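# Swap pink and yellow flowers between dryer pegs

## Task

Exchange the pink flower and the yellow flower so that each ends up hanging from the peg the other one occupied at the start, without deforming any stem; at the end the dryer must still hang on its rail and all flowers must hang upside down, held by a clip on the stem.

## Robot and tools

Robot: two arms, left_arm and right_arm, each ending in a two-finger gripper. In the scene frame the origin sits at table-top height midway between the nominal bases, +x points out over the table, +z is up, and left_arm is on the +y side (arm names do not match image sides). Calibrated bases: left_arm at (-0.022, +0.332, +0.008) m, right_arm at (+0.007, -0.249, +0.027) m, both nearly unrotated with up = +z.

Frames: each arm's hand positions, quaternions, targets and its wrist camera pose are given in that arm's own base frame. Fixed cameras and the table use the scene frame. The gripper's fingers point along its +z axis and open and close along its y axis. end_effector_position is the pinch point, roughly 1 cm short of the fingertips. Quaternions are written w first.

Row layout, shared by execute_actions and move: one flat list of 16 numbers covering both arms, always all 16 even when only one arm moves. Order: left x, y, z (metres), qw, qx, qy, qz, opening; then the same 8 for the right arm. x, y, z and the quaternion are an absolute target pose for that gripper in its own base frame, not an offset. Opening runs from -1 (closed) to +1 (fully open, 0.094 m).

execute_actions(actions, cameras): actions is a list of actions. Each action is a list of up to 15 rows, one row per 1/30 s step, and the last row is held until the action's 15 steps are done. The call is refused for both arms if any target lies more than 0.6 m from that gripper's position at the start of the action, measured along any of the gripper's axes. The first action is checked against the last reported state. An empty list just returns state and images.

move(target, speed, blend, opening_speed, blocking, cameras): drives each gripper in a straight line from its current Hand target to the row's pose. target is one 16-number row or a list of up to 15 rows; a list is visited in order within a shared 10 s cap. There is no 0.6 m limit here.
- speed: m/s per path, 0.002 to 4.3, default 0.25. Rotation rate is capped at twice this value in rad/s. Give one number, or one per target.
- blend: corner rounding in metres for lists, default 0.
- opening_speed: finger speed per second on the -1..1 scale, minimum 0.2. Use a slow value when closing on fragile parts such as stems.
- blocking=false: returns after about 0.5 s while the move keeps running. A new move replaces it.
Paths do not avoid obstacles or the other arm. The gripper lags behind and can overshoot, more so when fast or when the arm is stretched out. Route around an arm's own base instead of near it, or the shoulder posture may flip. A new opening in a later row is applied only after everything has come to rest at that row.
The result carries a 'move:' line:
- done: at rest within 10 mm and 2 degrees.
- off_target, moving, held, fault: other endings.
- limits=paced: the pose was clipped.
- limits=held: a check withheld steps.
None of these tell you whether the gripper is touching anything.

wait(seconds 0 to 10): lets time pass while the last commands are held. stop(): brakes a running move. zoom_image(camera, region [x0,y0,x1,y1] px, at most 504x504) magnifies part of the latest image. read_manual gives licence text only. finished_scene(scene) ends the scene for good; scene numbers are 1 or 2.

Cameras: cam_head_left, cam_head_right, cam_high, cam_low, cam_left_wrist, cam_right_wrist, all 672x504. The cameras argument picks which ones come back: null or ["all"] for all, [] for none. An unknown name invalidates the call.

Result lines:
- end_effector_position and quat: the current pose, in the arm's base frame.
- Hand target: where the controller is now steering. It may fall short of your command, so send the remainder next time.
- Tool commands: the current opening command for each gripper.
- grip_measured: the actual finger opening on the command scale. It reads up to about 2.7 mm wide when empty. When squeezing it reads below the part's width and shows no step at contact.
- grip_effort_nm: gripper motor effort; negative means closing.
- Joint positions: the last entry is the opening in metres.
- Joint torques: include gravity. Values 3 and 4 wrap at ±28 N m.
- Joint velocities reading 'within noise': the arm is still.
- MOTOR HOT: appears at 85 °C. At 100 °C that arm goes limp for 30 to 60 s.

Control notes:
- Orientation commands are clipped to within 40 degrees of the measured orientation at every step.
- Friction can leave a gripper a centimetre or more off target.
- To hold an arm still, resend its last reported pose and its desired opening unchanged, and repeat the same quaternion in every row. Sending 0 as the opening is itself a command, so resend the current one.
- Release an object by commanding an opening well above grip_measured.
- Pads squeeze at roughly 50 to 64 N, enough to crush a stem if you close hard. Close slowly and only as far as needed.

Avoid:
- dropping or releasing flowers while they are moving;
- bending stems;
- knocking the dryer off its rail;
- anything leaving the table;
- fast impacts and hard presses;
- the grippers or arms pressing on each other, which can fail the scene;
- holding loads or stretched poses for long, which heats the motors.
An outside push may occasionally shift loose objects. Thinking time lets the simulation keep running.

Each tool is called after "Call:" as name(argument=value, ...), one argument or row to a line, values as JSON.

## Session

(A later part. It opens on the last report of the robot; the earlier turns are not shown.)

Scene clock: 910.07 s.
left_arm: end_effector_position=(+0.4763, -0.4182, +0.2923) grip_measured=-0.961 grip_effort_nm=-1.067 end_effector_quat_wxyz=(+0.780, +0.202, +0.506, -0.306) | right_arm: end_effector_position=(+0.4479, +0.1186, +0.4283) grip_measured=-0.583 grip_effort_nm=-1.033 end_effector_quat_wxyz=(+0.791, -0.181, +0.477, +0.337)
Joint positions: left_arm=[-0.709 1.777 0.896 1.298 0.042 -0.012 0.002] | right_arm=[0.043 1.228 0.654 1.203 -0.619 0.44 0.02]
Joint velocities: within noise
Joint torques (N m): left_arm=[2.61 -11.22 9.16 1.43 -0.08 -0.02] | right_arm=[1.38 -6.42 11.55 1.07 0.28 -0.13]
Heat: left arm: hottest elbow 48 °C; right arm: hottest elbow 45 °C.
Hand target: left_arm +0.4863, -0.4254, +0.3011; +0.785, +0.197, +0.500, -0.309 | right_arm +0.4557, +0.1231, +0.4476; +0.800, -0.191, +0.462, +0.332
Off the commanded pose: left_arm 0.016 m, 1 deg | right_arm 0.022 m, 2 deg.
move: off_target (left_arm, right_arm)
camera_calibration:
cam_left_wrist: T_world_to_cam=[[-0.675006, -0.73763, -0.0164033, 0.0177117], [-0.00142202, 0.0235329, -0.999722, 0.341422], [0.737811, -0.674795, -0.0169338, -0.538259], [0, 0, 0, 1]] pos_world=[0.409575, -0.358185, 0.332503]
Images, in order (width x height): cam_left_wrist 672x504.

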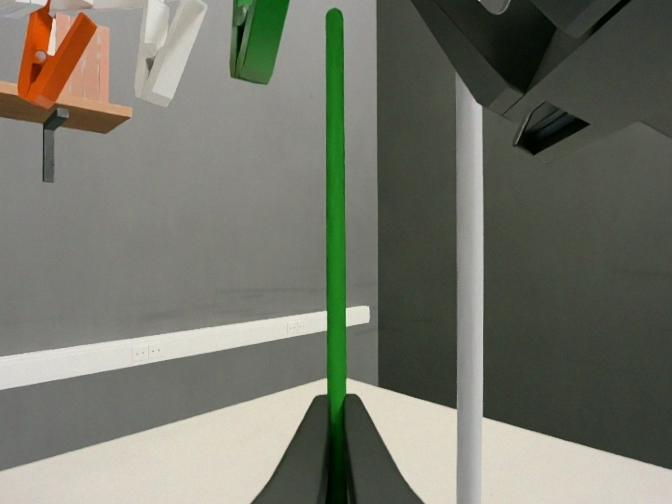

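Call:
wait(
  seconds=0,
  cameras=["cam_head_left","cam_head_right","cam_high","cam_low"],
)

Call:
zoom_image(
  camera="cam_head_left",
  region=[280, 20, 400, 110],
)

Call:
zoom_image(
  camera="cam_head_right",
  region=[210, 10, 330, 100],
)

Call:
zoom_image(
  camera="cam_low",
  region=[220, 120, 340, 210],
)

Scene clock: 936.60 s.
left_arm: end_effector_position=(+0.4765, -0.4183, +0.2927) grip_measured=-0.961 grip_effort_nm=-1.062 end_effector_quat_wxyz=(+0.781, +0.202, +0.506, -0.306) | right_arm: end_effector_position=(+0.4479, +0.1186, +0.4283) grip_measured=-0.583 grip_effort_nm=-1.033 end_effector_quat_wxyz=(+0.791, -0.181, +0.477, +0.337)
Joint positions: left_arm=[-0.709 1.777 0.897 1.298 0.041 -0.012 0.002] | right_arm=[0.043 1.228 0.654 1.203 -0.619 0.44 0.02]
Joint velocities: within noise
Joint torques (N m): left_arm=[2.61 -11.22 9.14 1.43 -0.07 -0.02] | right_arm=[1.26 -6.53 11.56 1.13 0.3 -0.12]
Heat: left arm: hottest elbow 52 °C; right arm: hottest elbow 46 °C.
Hand target: left_arm +0.4863, -0.4254, +0.3011; +0.785, +0.197, +0.500, -0.309 | right_arm +0.4557, +0.1231, +0.4476; +0.800, -0.191, +0.462, +0.332
Tool commands: left_gripper/opening=-1.0 right_gripper/opening=-0.75
Off the commanded pose: left_arm 0.016 m, 1 deg | right_arm 0.022 m, 2 deg.
Images, in order (width x height): cam_head_left 672x504, cam_head_right 672x504, cam_high 672x504, cam_low 672x504.

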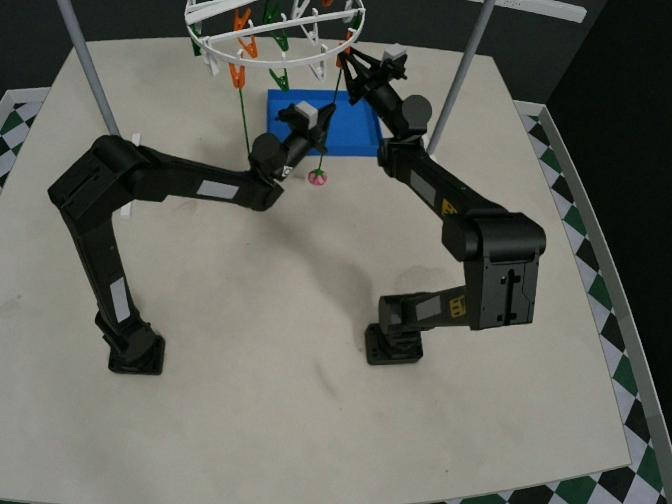

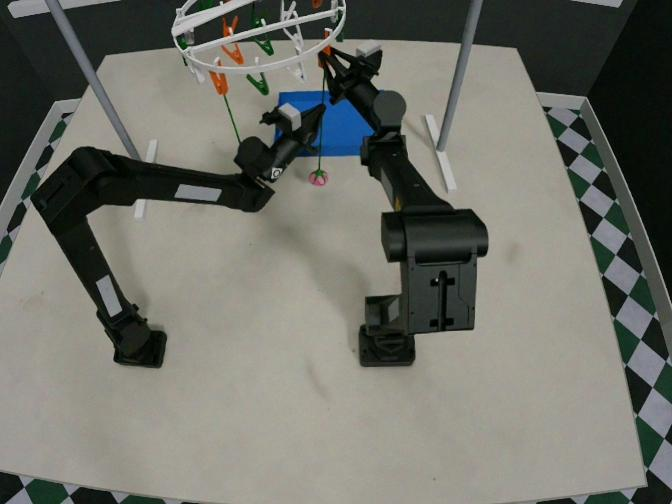

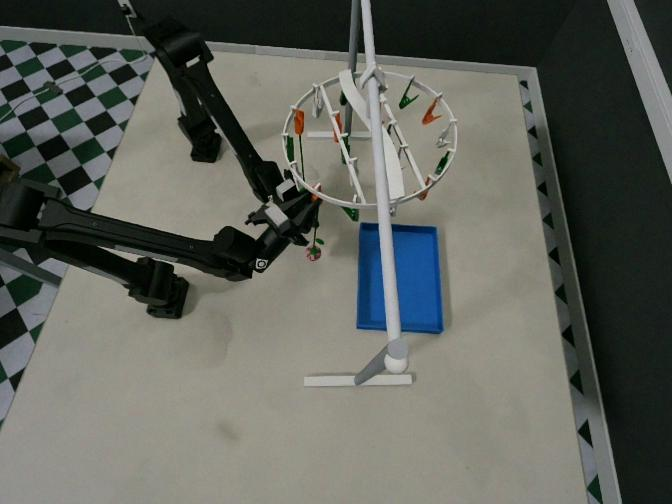

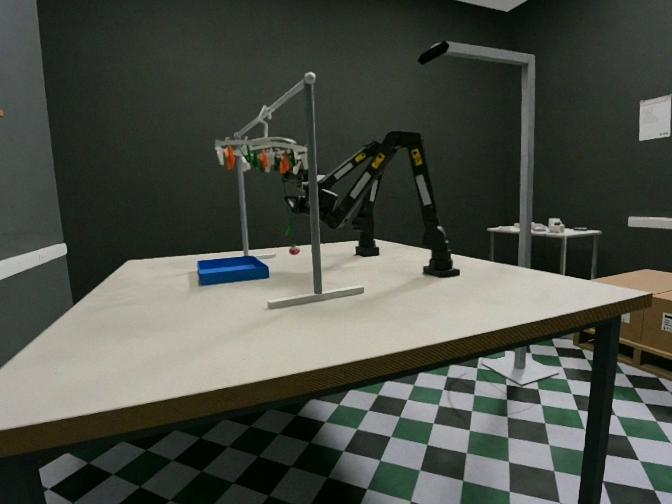

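Scaled by 4.200 from the camera's 672x504 image, which has a finer 960x720 frame.

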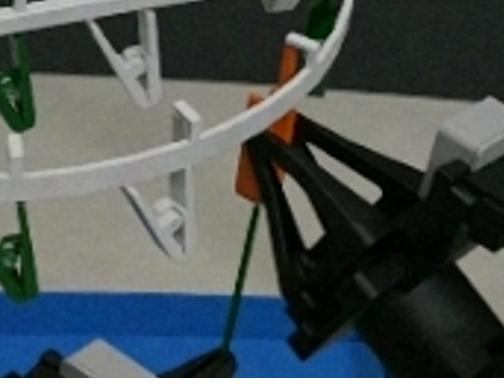

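Scaled by 4.200 from the camera's 672x504 image, which has a finer 960x720 frame.

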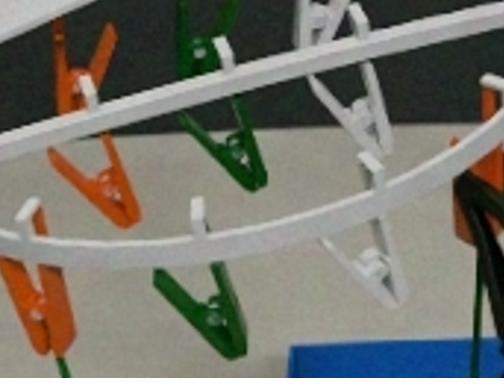

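Scaled by 4.200 from the camera's 672x504 image, which has a finer 960x720 frame.

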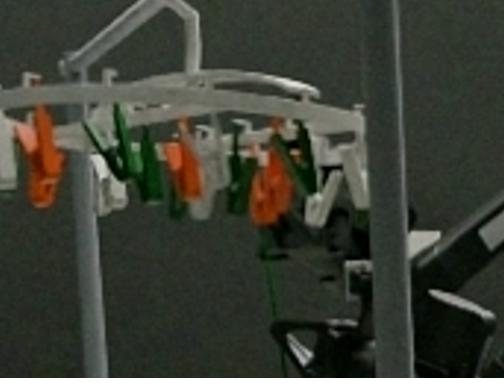

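Call:
zoom_image(
  camera="cam_low",
  region=[270, 150, 310, 190],
)

Call:
zoom_image(
  camera="cam_head_left",
  region=[325, 40, 355, 75],
)

Call:
zoom_image(
  camera="cam_head_right",
  region=[305, 40, 345, 80],
)

Scaled by 12.600 from the camera's 672x504 image, which has a finer 960x720 frame.

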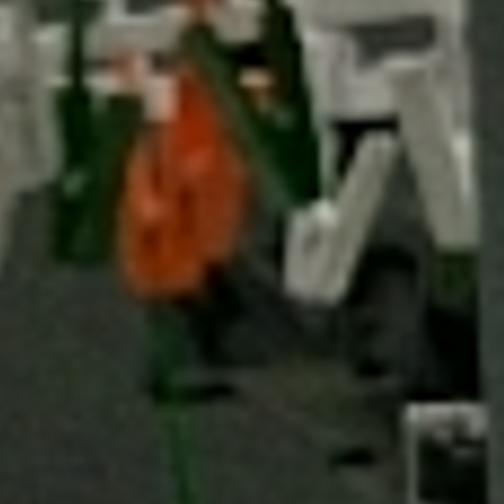

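Scaled by 14.400 from the camera's 672x504 image, which has a finer 960x720 frame.

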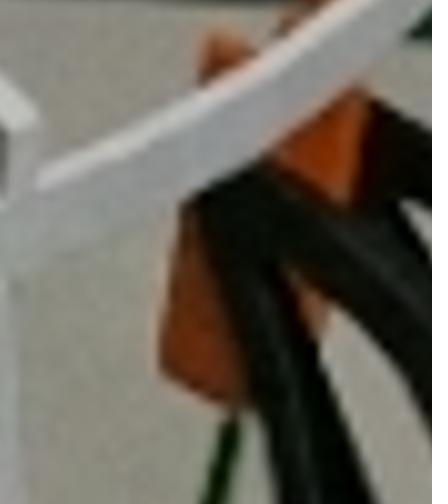

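Scaled by 12.600 from the camera's 672x504 image, which has a finer 960x720 frame.

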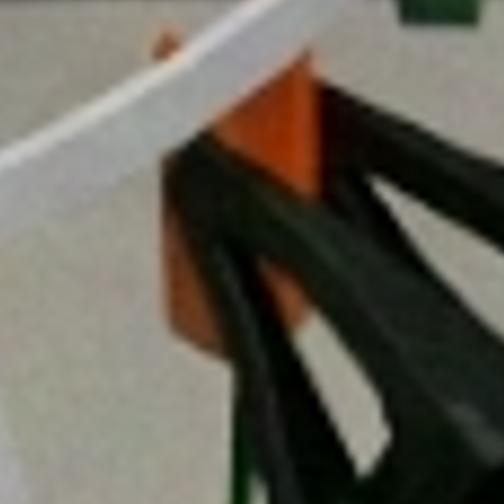

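Call:
move(
  target=[
    [0.487,-0.426,0.289,0.7847,0.1969,0.4999,-0.3091,-1.0,0.457,0.1235,0.448,0.8001,-0.1913,0.4619,0.3314,-0.75],
    [0.488,-0.427,0.289,0.8137,0.1777,0.4511,-0.3205,-1.0,0.457,0.1235,0.448,0.8001,-0.1913,0.4619,0.3314,-0.75],
  ],
  speed=0.06,
  cameras=["cam_left_wrist","cam_low","cam_head_left","cam_head_right"],
)

Call:
zoom_image(
  camera="cam_low",
  region=[260, 140, 340, 260],
)

Call:
zoom_image(
  camera="cam_left_wrist",
  region=[270, 0, 400, 100],
)

Call:
zoom_image(
  camera="cam_head_left",
  region=[310, 35, 370, 100],
)

Scene clock: 959.23 s.
left_arm: end_effector_position=(+0.4812, -0.4216, +0.2777) grip_measured=-0.961 grip_effort_nm=-1.062 end_effector_quat_wxyz=(+0.805, +0.187, +0.468, -0.313) | right_arm: end_effector_position=(+0.4479, +0.1186, +0.4283) grip_measured=-0.583 grip_effort_nm=-1.038 end_effector_quat_wxyz=(+0.791, -0.181, +0.477, +0.337)
Joint positions: left_arm=[-0.709 1.89 0.934 1.471 0.038 -0.012 0.002] | right_arm=[0.043 1.228 0.654 1.203 -0.619 0.44 0.02]
Joint velocities: within noise
Joint torques (N m): left_arm=[2.61 -11.99 8.34 2.5 -0.07 -0.07] | right_arm=[1.38 -6.53 11.62 1.11 0.28 -0.12]
Heat: left arm: hottest elbow 54 °C; right arm: hottest elbow 47 °C.
Hand target: left_arm +0.4873, -0.4264, +0.2888; +0.814, +0.178, +0.451, -0.320 | right_arm +0.4557, +0.1231, +0.4476; +0.800, -0.191, +0.462, +0.332
Off the commanded pose: left_arm 0.014 m, 3 deg | right_arm 0.022 m, 2 deg.
move: off_target (left_arm, right_arm)
camera_calibration:
cam_left_wrist: T_world_to_cam=[[-0.671484, -0.740806, -0.0177592, 0.0156133], [0.0714003, -0.0408273, -0.996612, 0.263821], [0.737571, -0.670477, 0.0803087, -0.569423], [0, 0, 0, 1]] pos_world=[0.411637, -0.359447, 0.308934]
Images, in order (width x height): cam_head_left 672x504, cam_head_right 672x504, cam_low 672x504, cam_left_wrist 672x504.

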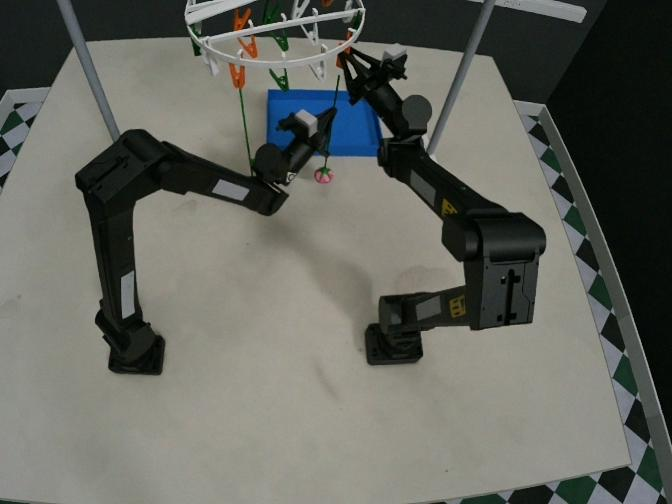

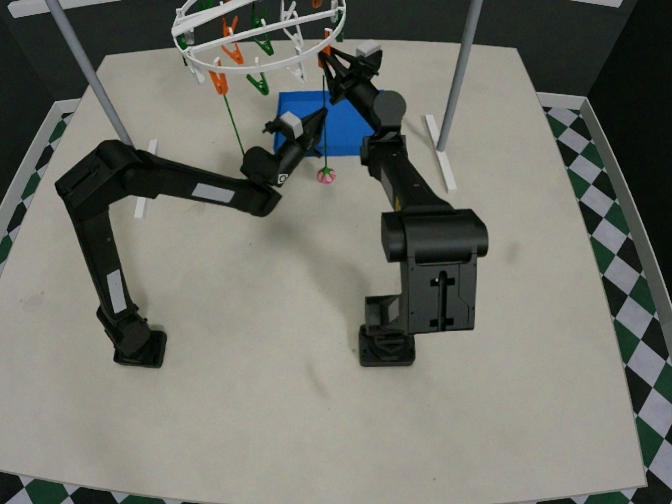

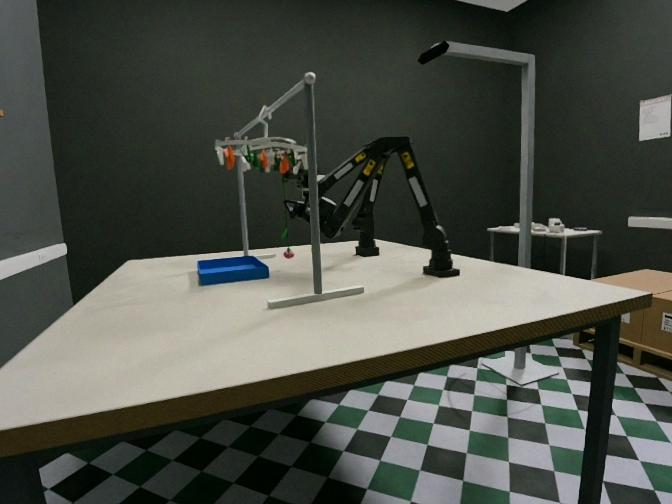

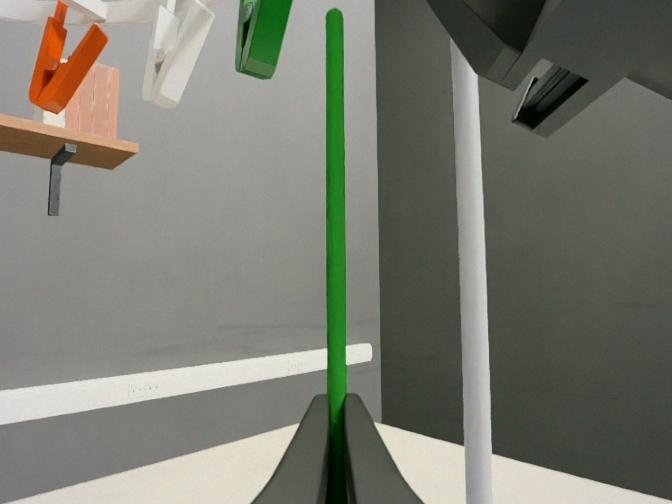

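Scaled by 4.200 from the camera's 672x504 image, which has a finer 960x720 frame.

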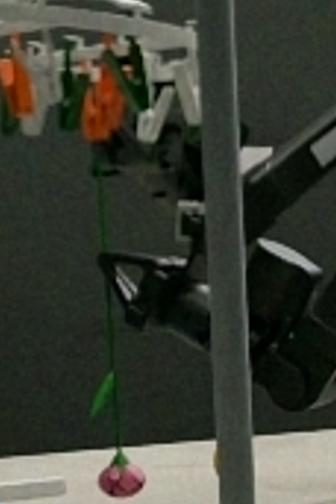

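Scaled by 3.877 from the camera's 672x504 image, which has a finer 960x720 frame.

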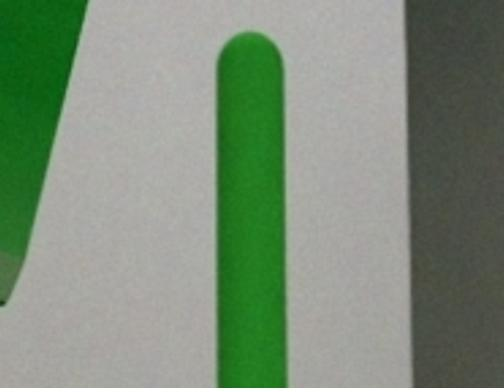

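Scaled by 7.754 from the camera's 672x504 image, which has a finer 960x720 frame.

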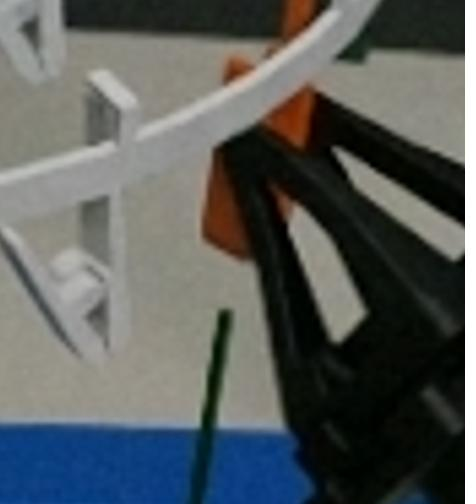

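Call:
move(
  target=[
    [0.4942,-0.4327,0.292,0.8137,0.1777,0.4511,-0.3205,-1.0,0.457,0.1235,0.448,0.8001,-0.1913,0.4619,0.3314,-0.75],
  ],
  speed=0.06,
  cameras=["cam_left_wrist","cam_head_left","cam_head_right"],
)

Call:
zoom_image(
  camera="cam_head_left",
  region=[310, 35, 370, 100],
)

Call:
zoom_image(
  camera="cam_head_right",
  region=[295, 35, 355, 100],
)

Scene clock: 971.33 s.
left_arm: end_effector_position=(+0.4858, -0.4255, +0.2855) grip_measured=-0.961 grip_effort_nm=-1.062 end_effector_quat_wxyz=(+0.810, +0.184, +0.459, -0.315) | right_arm: end_effector_position=(+0.4479, +0.1186, +0.4283) grip_measured=-0.583 grip_effort_nm=-1.028 end_effector_quat_wxyz=(+0.791, -0.181, +0.477, +0.337)
Joint positions: left_arm=[-0.709 1.897 0.961 1.471 0.038 -0.012 0.002] | right_arm=[0.043 1.228 0.654 1.203 -0.619 0.44 0.02]
Joint velocities: within noise
Joint torques (N m): left_arm=[2.43 -11.81 8.5 1.65 -0.06 -0.06] | right_arm=[1.26 -6.42 11.6 1.06 0.29 -0.13]
Heat: left arm: hottest elbow 53 °C; right arm: hottest elbow 48 °C.
Hand target: left_arm +0.4937, -0.4323, +0.2920; +0.814, +0.178, +0.451, -0.321 | right_arm +0.4557, +0.1231, +0.4476; +0.800, -0.191, +0.462, +0.332
Off the commanded pose: left_arm 0.013 m, 1 deg | right_arm 0.022 m, 2 deg.
move: off_target (left_arm, right_arm)
camera_calibration:
cam_left_wrist: T_world_to_cam=[[-0.671081, -0.74117, -0.017794, 0.0156632], [0.086635, -0.0545605, -0.994745, 0.257328], [0.736304, -0.669096, 0.100826, -0.580649], [0, 0, 0, 1]] pos_world=[0.415752, -0.362861, 0.314799]
Images, in order (width x height): cam_head_left 672x504, cam_head_right 672x504, cam_left_wrist 672x504.

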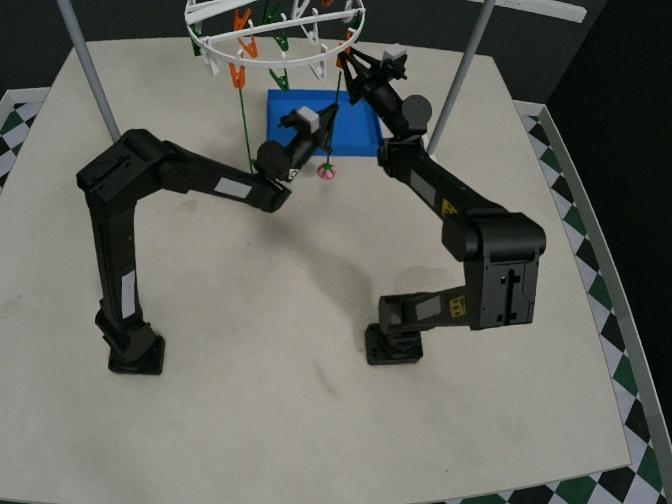

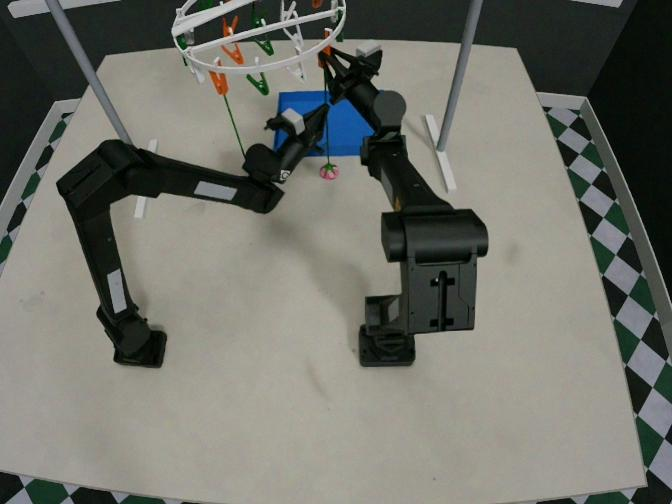

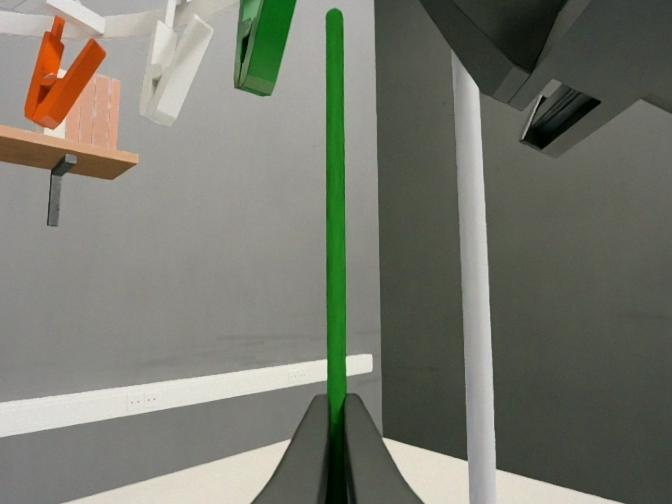

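Scaled by 7.754 from the camera's 672x504 image, which has a finer 960x720 frame.

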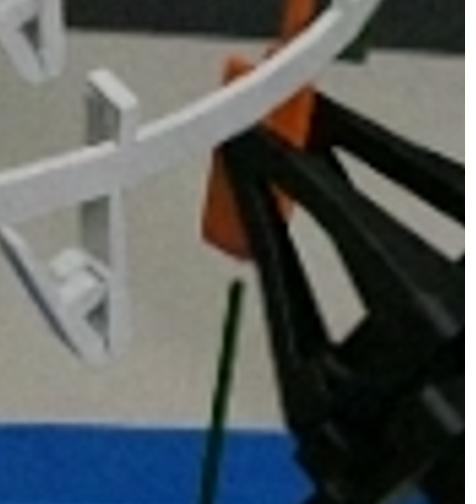

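Scaled by 7.754 from the camera's 672x504 image, which has a finer 960x720 frame.

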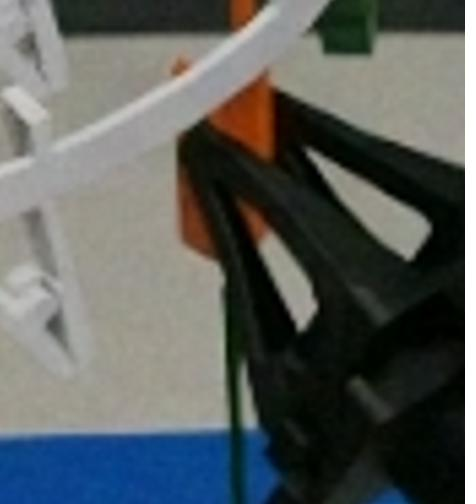

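Call:
move(
  target=[
    [0.4975,-0.4359,0.302,0.8137,0.1777,0.4511,-0.3205,-1.0,0.457,0.1235,0.448,0.8001,-0.1913,0.4619,0.3314,-0.75],
  ],
  speed=0.04,
  cameras=["cam_left_wrist","cam_head_left","cam_head_right"],
)

Call:
zoom_image(
  camera="cam_head_left",
  region=[310, 35, 370, 100],
)

Call:
zoom_image(
  camera="cam_head_right",
  region=[295, 35, 355, 100],
)

Call:
zoom_image(
  camera="cam_left_wrist",
  region=[290, 0, 370, 60],
)

Scene clock: 978.37 s.
left_arm: end_effector_position=(+0.4901, -0.4290, +0.2874) grip_measured=-0.961 grip_effort_nm=-1.067 end_effector_quat_wxyz=(+0.808, +0.185, +0.462, -0.315) | right_arm: end_effector_position=(+0.4479, +0.1186, +0.4283) grip_measured=-0.583 grip_effort_nm=-1.028 end_effector_quat_wxyz=(+0.791, -0.181, +0.477, +0.337)
Joint positions: left_arm=[-0.709 1.897 0.977 1.45 0.037 -0.012 0.002] | right_arm=[0.043 1.228 0.654 1.203 -0.619 0.44 0.02]
Joint velocities: within noise
Joint torques (N m): left_arm=[2.43 -13.33 8.64 1.25 -0.07 -0.06] | right_arm=[1.26 -6.53 11.6 1.06 0.29 -0.13]
Heat: left arm: hottest elbow 53 °C; right arm: hottest elbow 48 °C.
Hand target: left_arm +0.4968, -0.4353, +0.3021; +0.814, +0.178, +0.451, -0.321 | right_arm +0.4557, +0.1231, +0.4476; +0.800, -0.191, +0.462, +0.332
Off the commanded pose: left_arm 0.018 m, 2 deg | right_arm 0.022 m, 2 deg.
move: off_target (left_arm, right_arm)
camera_calibration:
cam_left_wrist: T_world_to_cam=[[-0.670706, -0.741523, -0.0172464, 0.0154579], [0.0817773, -0.0508173, -0.995354, 0.262949], [0.737201, -0.669001, 0.0947232, -0.585027], [0, 0, 0, 1]] pos_world=[0.420147, -0.366559, 0.31741]
Images, in order (width x height): cam_head_left 672x504, cam_head_right 672x504, cam_left_wrist 672x504.

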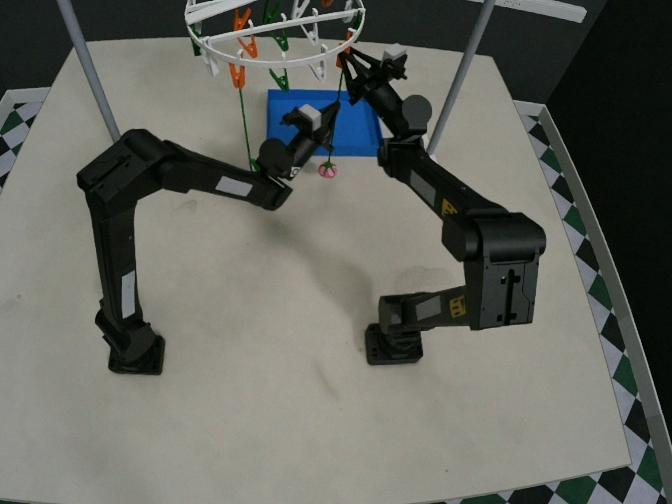

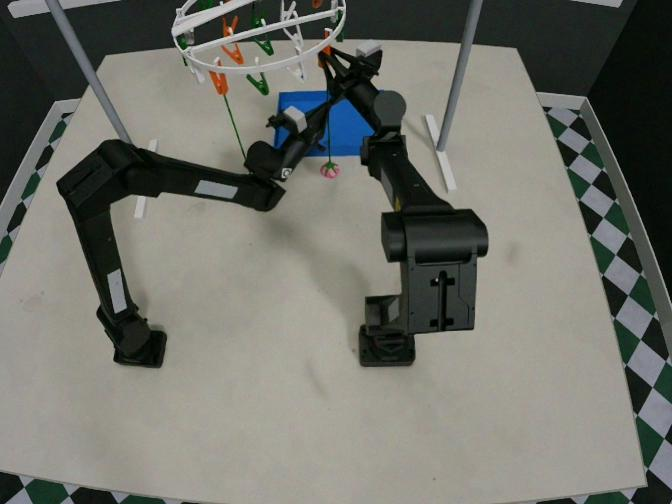

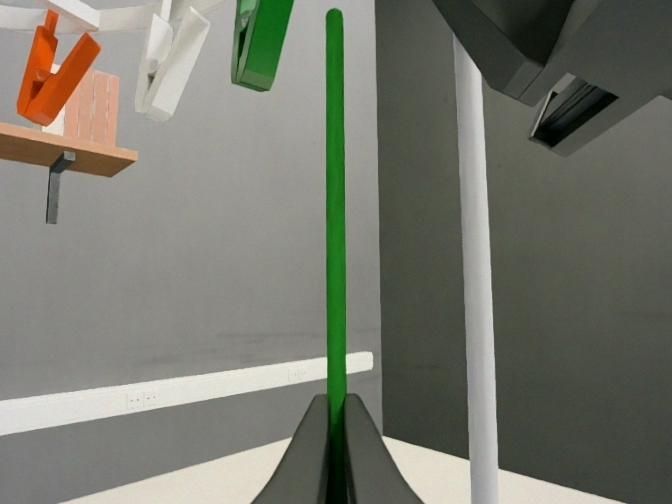

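Scaled by 7.754 from the camera's 672x504 image, which has a finer 960x720 frame.

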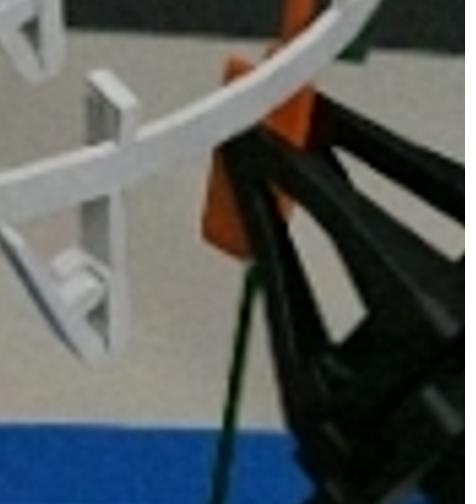

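Scaled by 7.754 from the camera's 672x504 image, which has a finer 960x720 frame.

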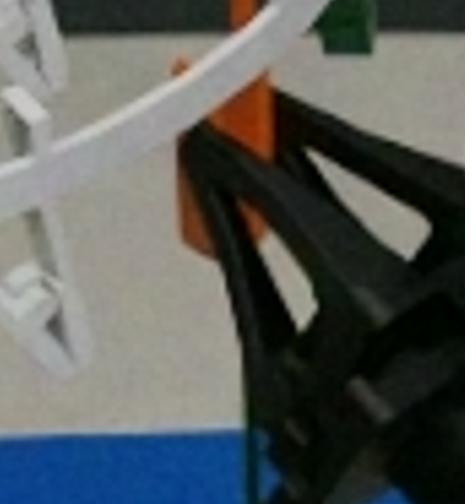

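Scaled by 6.300 from the camera's 672x504 image, which has a finer 960x720 frame.

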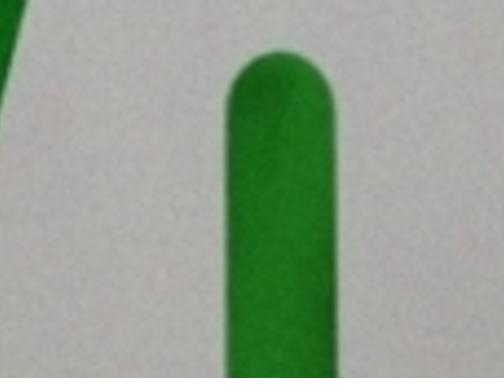

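Call:
move(
  target=[
    [0.4945,-0.4335,0.310,0.8137,0.1777,0.4511,-0.3205,-1.0,0.457,0.1235,0.448,0.8001,-0.1913,0.4619,0.3314,-0.75],
  ],
  speed=0.04,
  cameras=["cam_left_wrist","cam_head_left","cam_head_right"],
)

Call:
zoom_image(
  camera="cam_head_left",
  region=[310, 35, 370, 100],
)

Call:
zoom_image(
  camera="cam_left_wrist",
  region=[290, 0, 370, 60],
)

Scene clock: 985.17 s.
left_arm: end_effector_position=(+0.4915, -0.4302, +0.2846) grip_measured=-0.961 grip_effort_nm=-1.062 end_effector_quat_wxyz=(+0.805, +0.187, +0.468, -0.313) | right_arm: end_effector_position=(+0.4479, +0.1186, +0.4283) grip_measured=-0.583 grip_effort_nm=-1.028 end_effector_quat_wxyz=(+0.791, -0.181, +0.477, +0.337)
Joint positions: left_arm=[-0.709 1.897 0.977 1.436 0.037 -0.012 0.002] | right_arm=[0.043 1.228 0.654 1.203 -0.619 0.44 0.02]
Joint velocities: within noise
Joint torques (N m): left_arm=[2.49 -15.21 7.95 1.36 -0.07 -0.06] | right_arm=[1.44 -6.71 11.56 1.09 0.28 -0.13]
Heat: left arm: hottest elbow 54 °C; right arm: hottest elbow 48 °C.
Hand target: left_arm +0.4936, -0.4328, +0.3100; +0.814, +0.178, +0.451, -0.321 | right_arm +0.4557, +0.1231, +0.4476; +0.800, -0.191, +0.462, +0.332
Off the commanded pose: left_arm 0.026 m, 3 deg | right_arm 0.022 m, 2 deg.
move: off_target (left_arm, right_arm)
camera_calibration:
cam_left_wrist: T_world_to_cam=[[-0.670908, -0.741349, -0.0168688, 0.0154883], [0.0714274, -0.0419646, -0.996563, 0.269172], [0.738092, -0.669807, 0.0811069, -0.583493], [0, 0, 0, 1]] pos_world=[0.421837, -0.36805, 0.315833]
Images, in order (width x height): cam_head_left 672x504, cam_head_right 672x504, cam_left_wrist 672x504.

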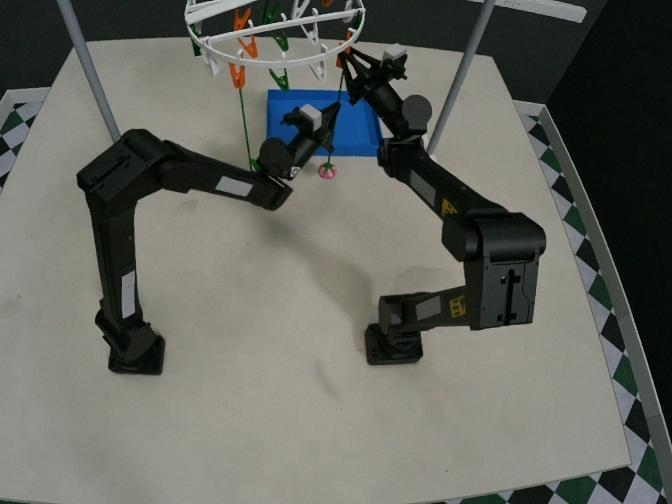

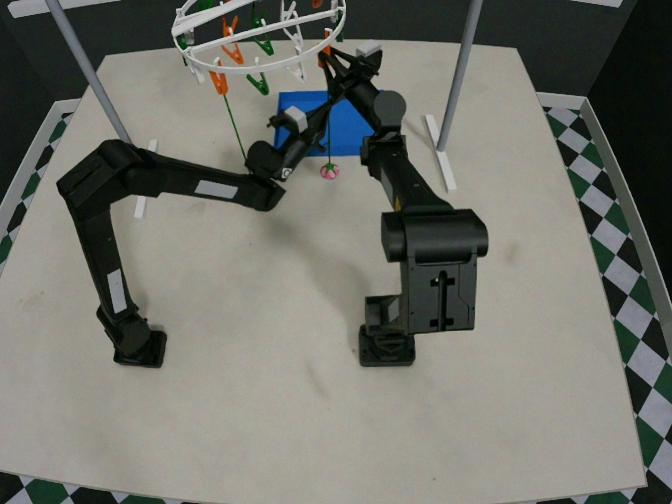

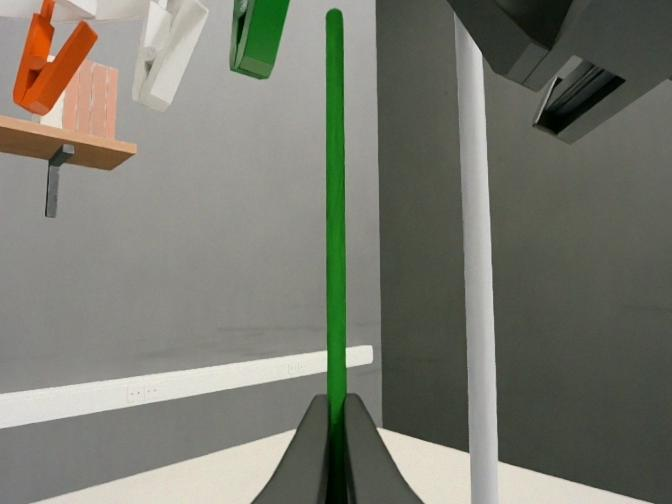

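Scaled by 7.754 from the camera's 672x504 image, which has a finer 960x720 frame.

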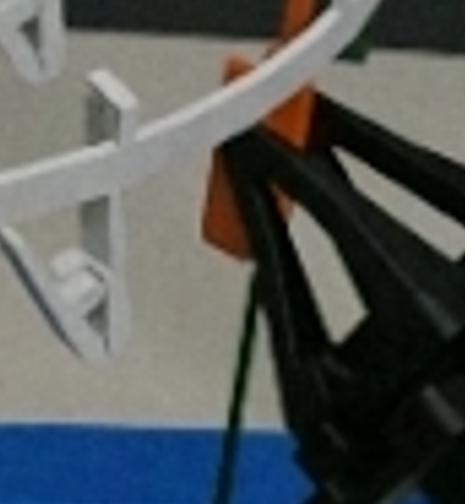

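Scaled by 6.300 from the camera's 672x504 image, which has a finer 960x720 frame.

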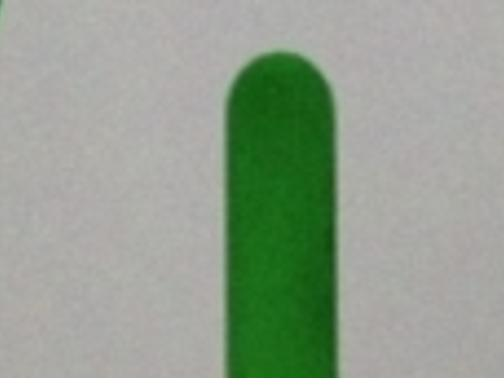

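Call:
move(
  target=[
    [0.490,-0.4305,0.320,0.8137,0.1777,0.4511,-0.3205,-1.0,0.457,0.1235,0.448,0.8001,-0.1913,0.4619,0.3314,-0.75],
  ],
  speed=0.03,
  cameras=["cam_left_wrist","cam_head_left","cam_head_right"],
)

Call:
zoom_image(
  camera="cam_head_left",
  region=[310, 35, 370, 100],
)

Call:
zoom_image(
  camera="cam_left_wrist",
  region=[290, 0, 370, 60],
)

Scene clock: 991.70 s.
left_arm: end_effector_position=(+0.4897, -0.4284, +0.2993) grip_measured=-0.961 grip_effort_nm=-1.067 end_effector_quat_wxyz=(+0.808, +0.185, +0.463, -0.314) | right_arm: end_effector_position=(+0.4479, +0.1186, +0.4283) grip_measured=-0.583 grip_effort_nm=-1.033 end_effector_quat_wxyz=(+0.791, -0.181, +0.477, +0.337)
Joint positions: left_arm=[-0.709 1.868 0.977 1.417 0.036 -0.012 0.002] | right_arm=[0.043 1.228 0.654 1.203 -0.619 0.44 0.02]
Joint velocities: within noise
Joint torques (N m): left_arm=[2.32 -14.97 7.35 1.22 -0.08 -0.04] | right_arm=[1.26 -6.36 11.6 1.1 0.29 -0.13]
Heat: left arm: hottest elbow 54 °C; right arm: hottest elbow 49 °C.
Hand target: left_arm +0.4896, -0.4301, +0.3199; +0.814, +0.178, +0.451, -0.321 | right_arm +0.4557, +0.1231, +0.4476; +0.800, -0.191, +0.462, +0.332
Off the commanded pose: left_arm 0.021 m, 2 deg | right_arm 0.022 m, 2 deg.
move: off_target (left_arm, right_arm)
camera_calibration:
cam_left_wrist: T_world_to_cam=[[-0.669964, -0.742206, -0.0166523, 0.015002], [0.0792009, -0.0491534, -0.995646, 0.276831], [0.738156, -0.668366, 0.0917145, -0.58486], [0, 0, 0, 1]] pos_world=[0.419844, -0.366159, 0.329516]
Images, in order (width x height): cam_head_left 672x504, cam_head_right 672x504, cam_left_wrist 672x504.

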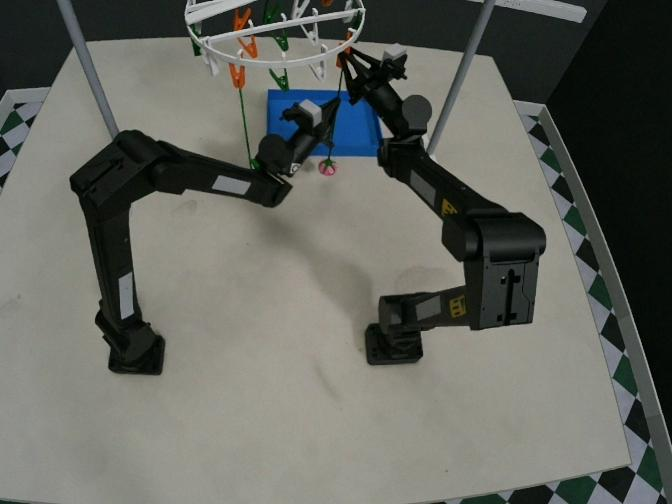

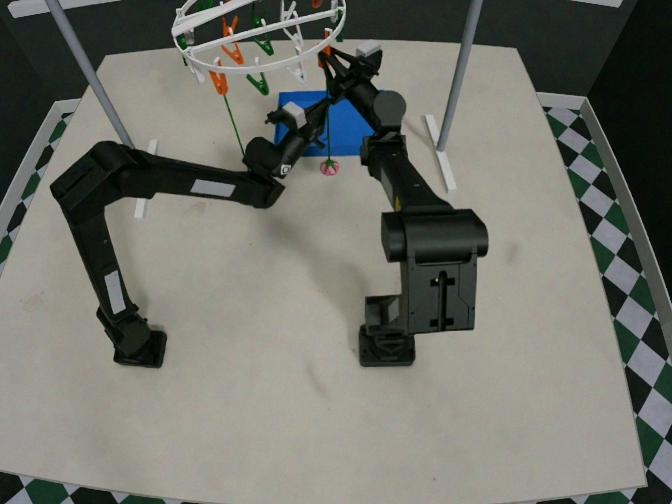

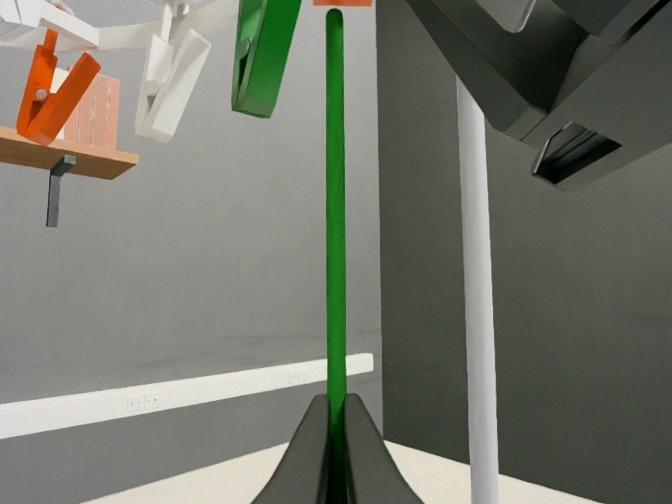

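Scaled by 7.754 from the camera's 672x504 image, which has a finer 960x720 frame.

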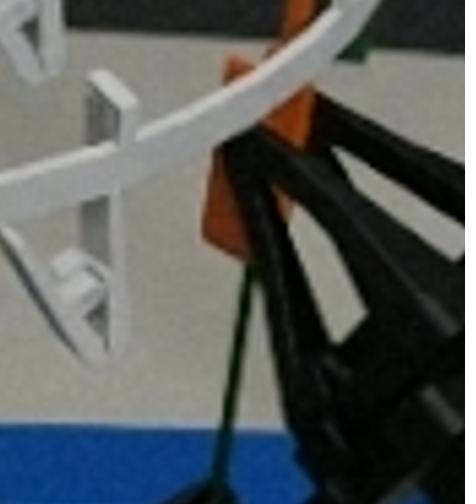

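Scaled by 6.300 from the camera's 672x504 image, which has a finer 960x720 frame.

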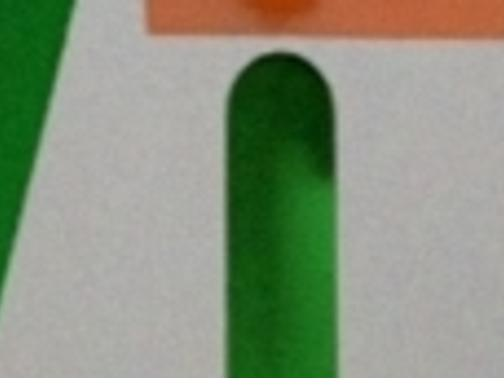

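Call:
zoom_image(
  camera="cam_left_wrist",
  region=[305, 0, 385, 30],
)

Call:
zoom_image(
  camera="cam_head_right",
  region=[305, 45, 345, 85],
)

Scaled by 6.300 from the camera's 672x504 image, which has a finer 960x720 frame.

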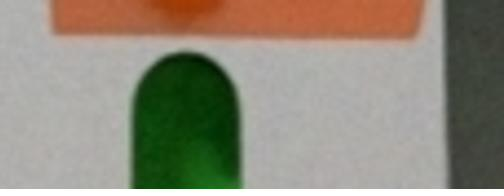

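Scaled by 12.600 from the camera's 672x504 image, which has a finer 960x720 frame.

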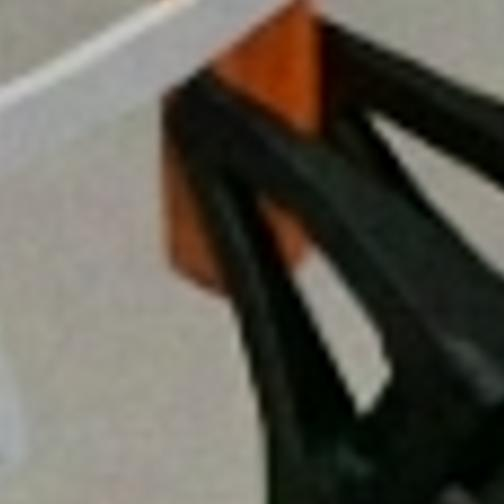

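Call:
move(
  target=[
    [0.4825,-0.4275,0.319,0.8137,0.1777,0.4511,-0.3205,-1.0,0.457,0.1235,0.448,0.8001,-0.1913,0.4619,0.3314,-0.75],
  ],
  speed=0.03,
  cameras=["cam_left_wrist"],
)

Call:
zoom_image(
  camera="cam_left_wrist",
  region=[295, 0, 385, 40],
)

Scene clock: 1002.83 s.
left_arm: end_effector_position=(+0.4897, -0.4275, +0.3018) grip_measured=-0.961 grip_effort_nm=-1.067 end_effector_quat_wxyz=(+0.809, +0.182, +0.462, -0.313) | right_arm: end_effector_position=(+0.4481, +0.1186, +0.4295) grip_measured=-0.583 grip_effort_nm=-1.038 end_effector_quat_wxyz=(+0.792, -0.181, +0.476, +0.337)
Joint positions: left_arm=[-0.709 1.863 0.977 1.416 0.032 -0.012 0.002] | right_arm=[0.043 1.228 0.656 1.203 -0.618 0.44 0.02]
Joint velocities: within noise
Joint torques (N m): left_arm=[1.9 -15.03 5.83 1.74 -0.08 -0.01] | right_arm=[1.2 -6.65 11.43 1.09 0.27 -0.12]
Heat: left arm: hottest elbow 54 °C; right arm: hottest elbow 49 °C.
Hand target: left_arm +0.4826, -0.4275, +0.3188; +0.814, +0.178, +0.451, -0.321 | right_arm +0.4558, +0.1231, +0.4476; +0.800, -0.191, +0.462, +0.332
Off the commanded pose: left_arm 0.019 m, 2 deg | right_arm 0.021 m, 2 deg.
move: off_target (left_arm, right_arm)
camera_calibration:
cam_left_wrist: T_world_to_cam=[[-0.667278, -0.744666, -0.014581, 0.0127854], [0.0809003, -0.0530041, -0.995312, 0.276854], [0.740402, -0.66533, 0.0956122, -0.585372], [0, 0, 0, 1]] pos_world=[0.419544, -0.36527, 0.331711]
Images, in order (width x height): cam_left_wrist 672x504.

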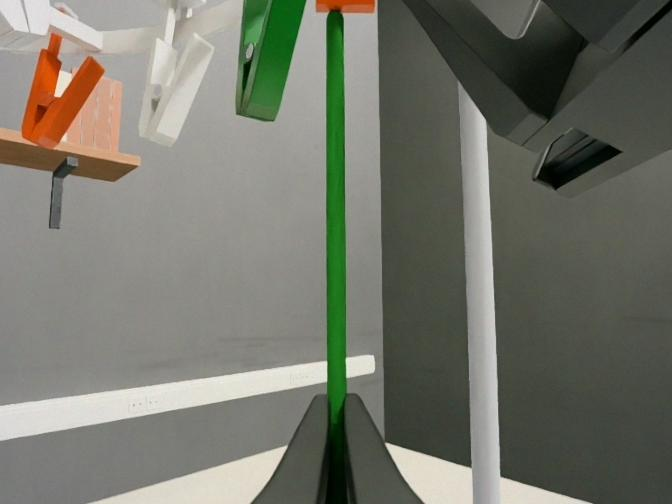

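Scaled by 5.600 from the camera's 672x504 image, which has a finer 960x720 frame.

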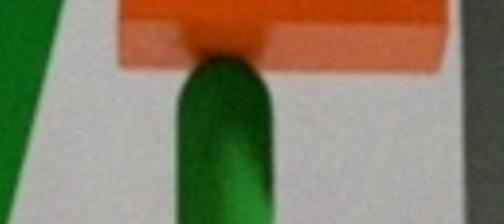

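Call:
move(
  target=[
    [0.4805,-0.4265,0.297,0.8137,0.1777,0.4511,-0.3205,-1.0,0.457,0.1235,0.448,0.8001,-0.1913,0.4619,0.3314,-0.75],
    [0.480,-0.4235,0.293,0.8137,0.1777,0.4511,-0.3205,-1.0,0.457,0.1235,0.448,0.8001,-0.1913,0.4619,0.3314,-0.75],
    [0.4925,-0.4335,0.302,0.8137,0.1777,0.4511,-0.3205,-1.0,0.457,0.1235,0.448,0.8001,-0.1913,0.4619,0.3314,-0.75],
  ],
  speed=0.04,
  cameras=["cam_left_wrist"],
)

Call:
zoom_image(
  camera="cam_left_wrist",
  region=[295, 0, 385, 40],
)

Scene clock: 1010.30 s.
left_arm: end_effector_position=(+0.4847, -0.4230, +0.2952) grip_measured=-0.961 grip_effort_nm=-1.062 end_effector_quat_wxyz=(+0.812, +0.181, +0.458, -0.314) | right_arm: end_effector_position=(+0.4482, +0.1186, +0.4297) grip_measured=-0.583 grip_effort_nm=-1.038 end_effector_quat_wxyz=(+0.792, -0.181, +0.476, +0.337)
Joint positions: left_arm=[-0.709 1.874 0.958 1.457 0.031 -0.012 0.002] | right_arm=[0.043 1.228 0.657 1.203 -0.618 0.44 0.02]
Joint velocities: within noise
Joint torques (N m): left_arm=[2.26 -11.99 8.85 1.28 0.07 -0.03] | right_arm=[1.32 -6.42 11.43 1.1 0.28 -0.13]
Heat: left arm: hottest elbow 53 °C; right arm: hottest elbow 51 °C.
Hand target: left_arm +0.4918, -0.4330, +0.3020; +0.814, +0.178, +0.451, -0.320 | right_arm +0.4559, +0.1231, +0.4477; +0.800, -0.191, +0.462, +0.331
Off the commanded pose: left_arm 0.015 m, 1 deg | right_arm 0.021 m, 2 deg.
move: off_target (left_arm, right_arm)
camera_calibration:
cam_left_wrist: T_world_to_cam=[[-0.666701, -0.745185, -0.0144924, 0.0121068], [0.0887746, -0.0600887, -0.994238, 0.263778], [0.74002, -0.664145, 0.106215, -0.580521], [0, 0, 0, 1]] pos_world=[0.414252, -0.360678, 0.324093]
Images, in order (width x height): cam_left_wrist 672x504.

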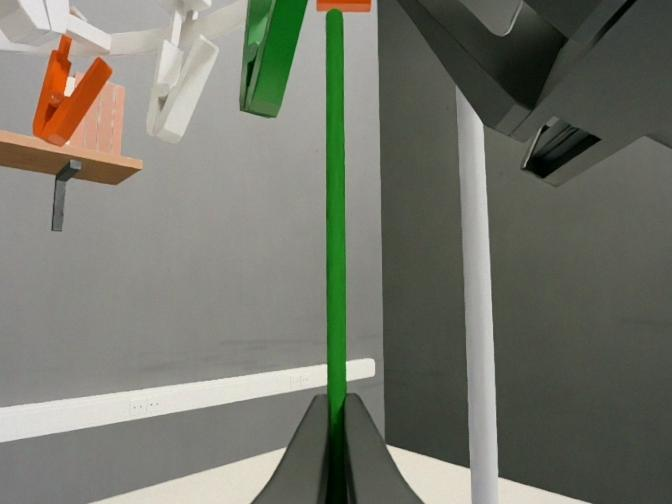

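Scaled by 5.600 from the camera's 672x504 image, which has a finer 960x720 frame.

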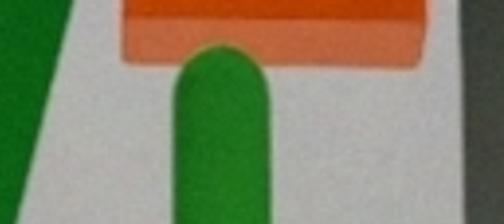

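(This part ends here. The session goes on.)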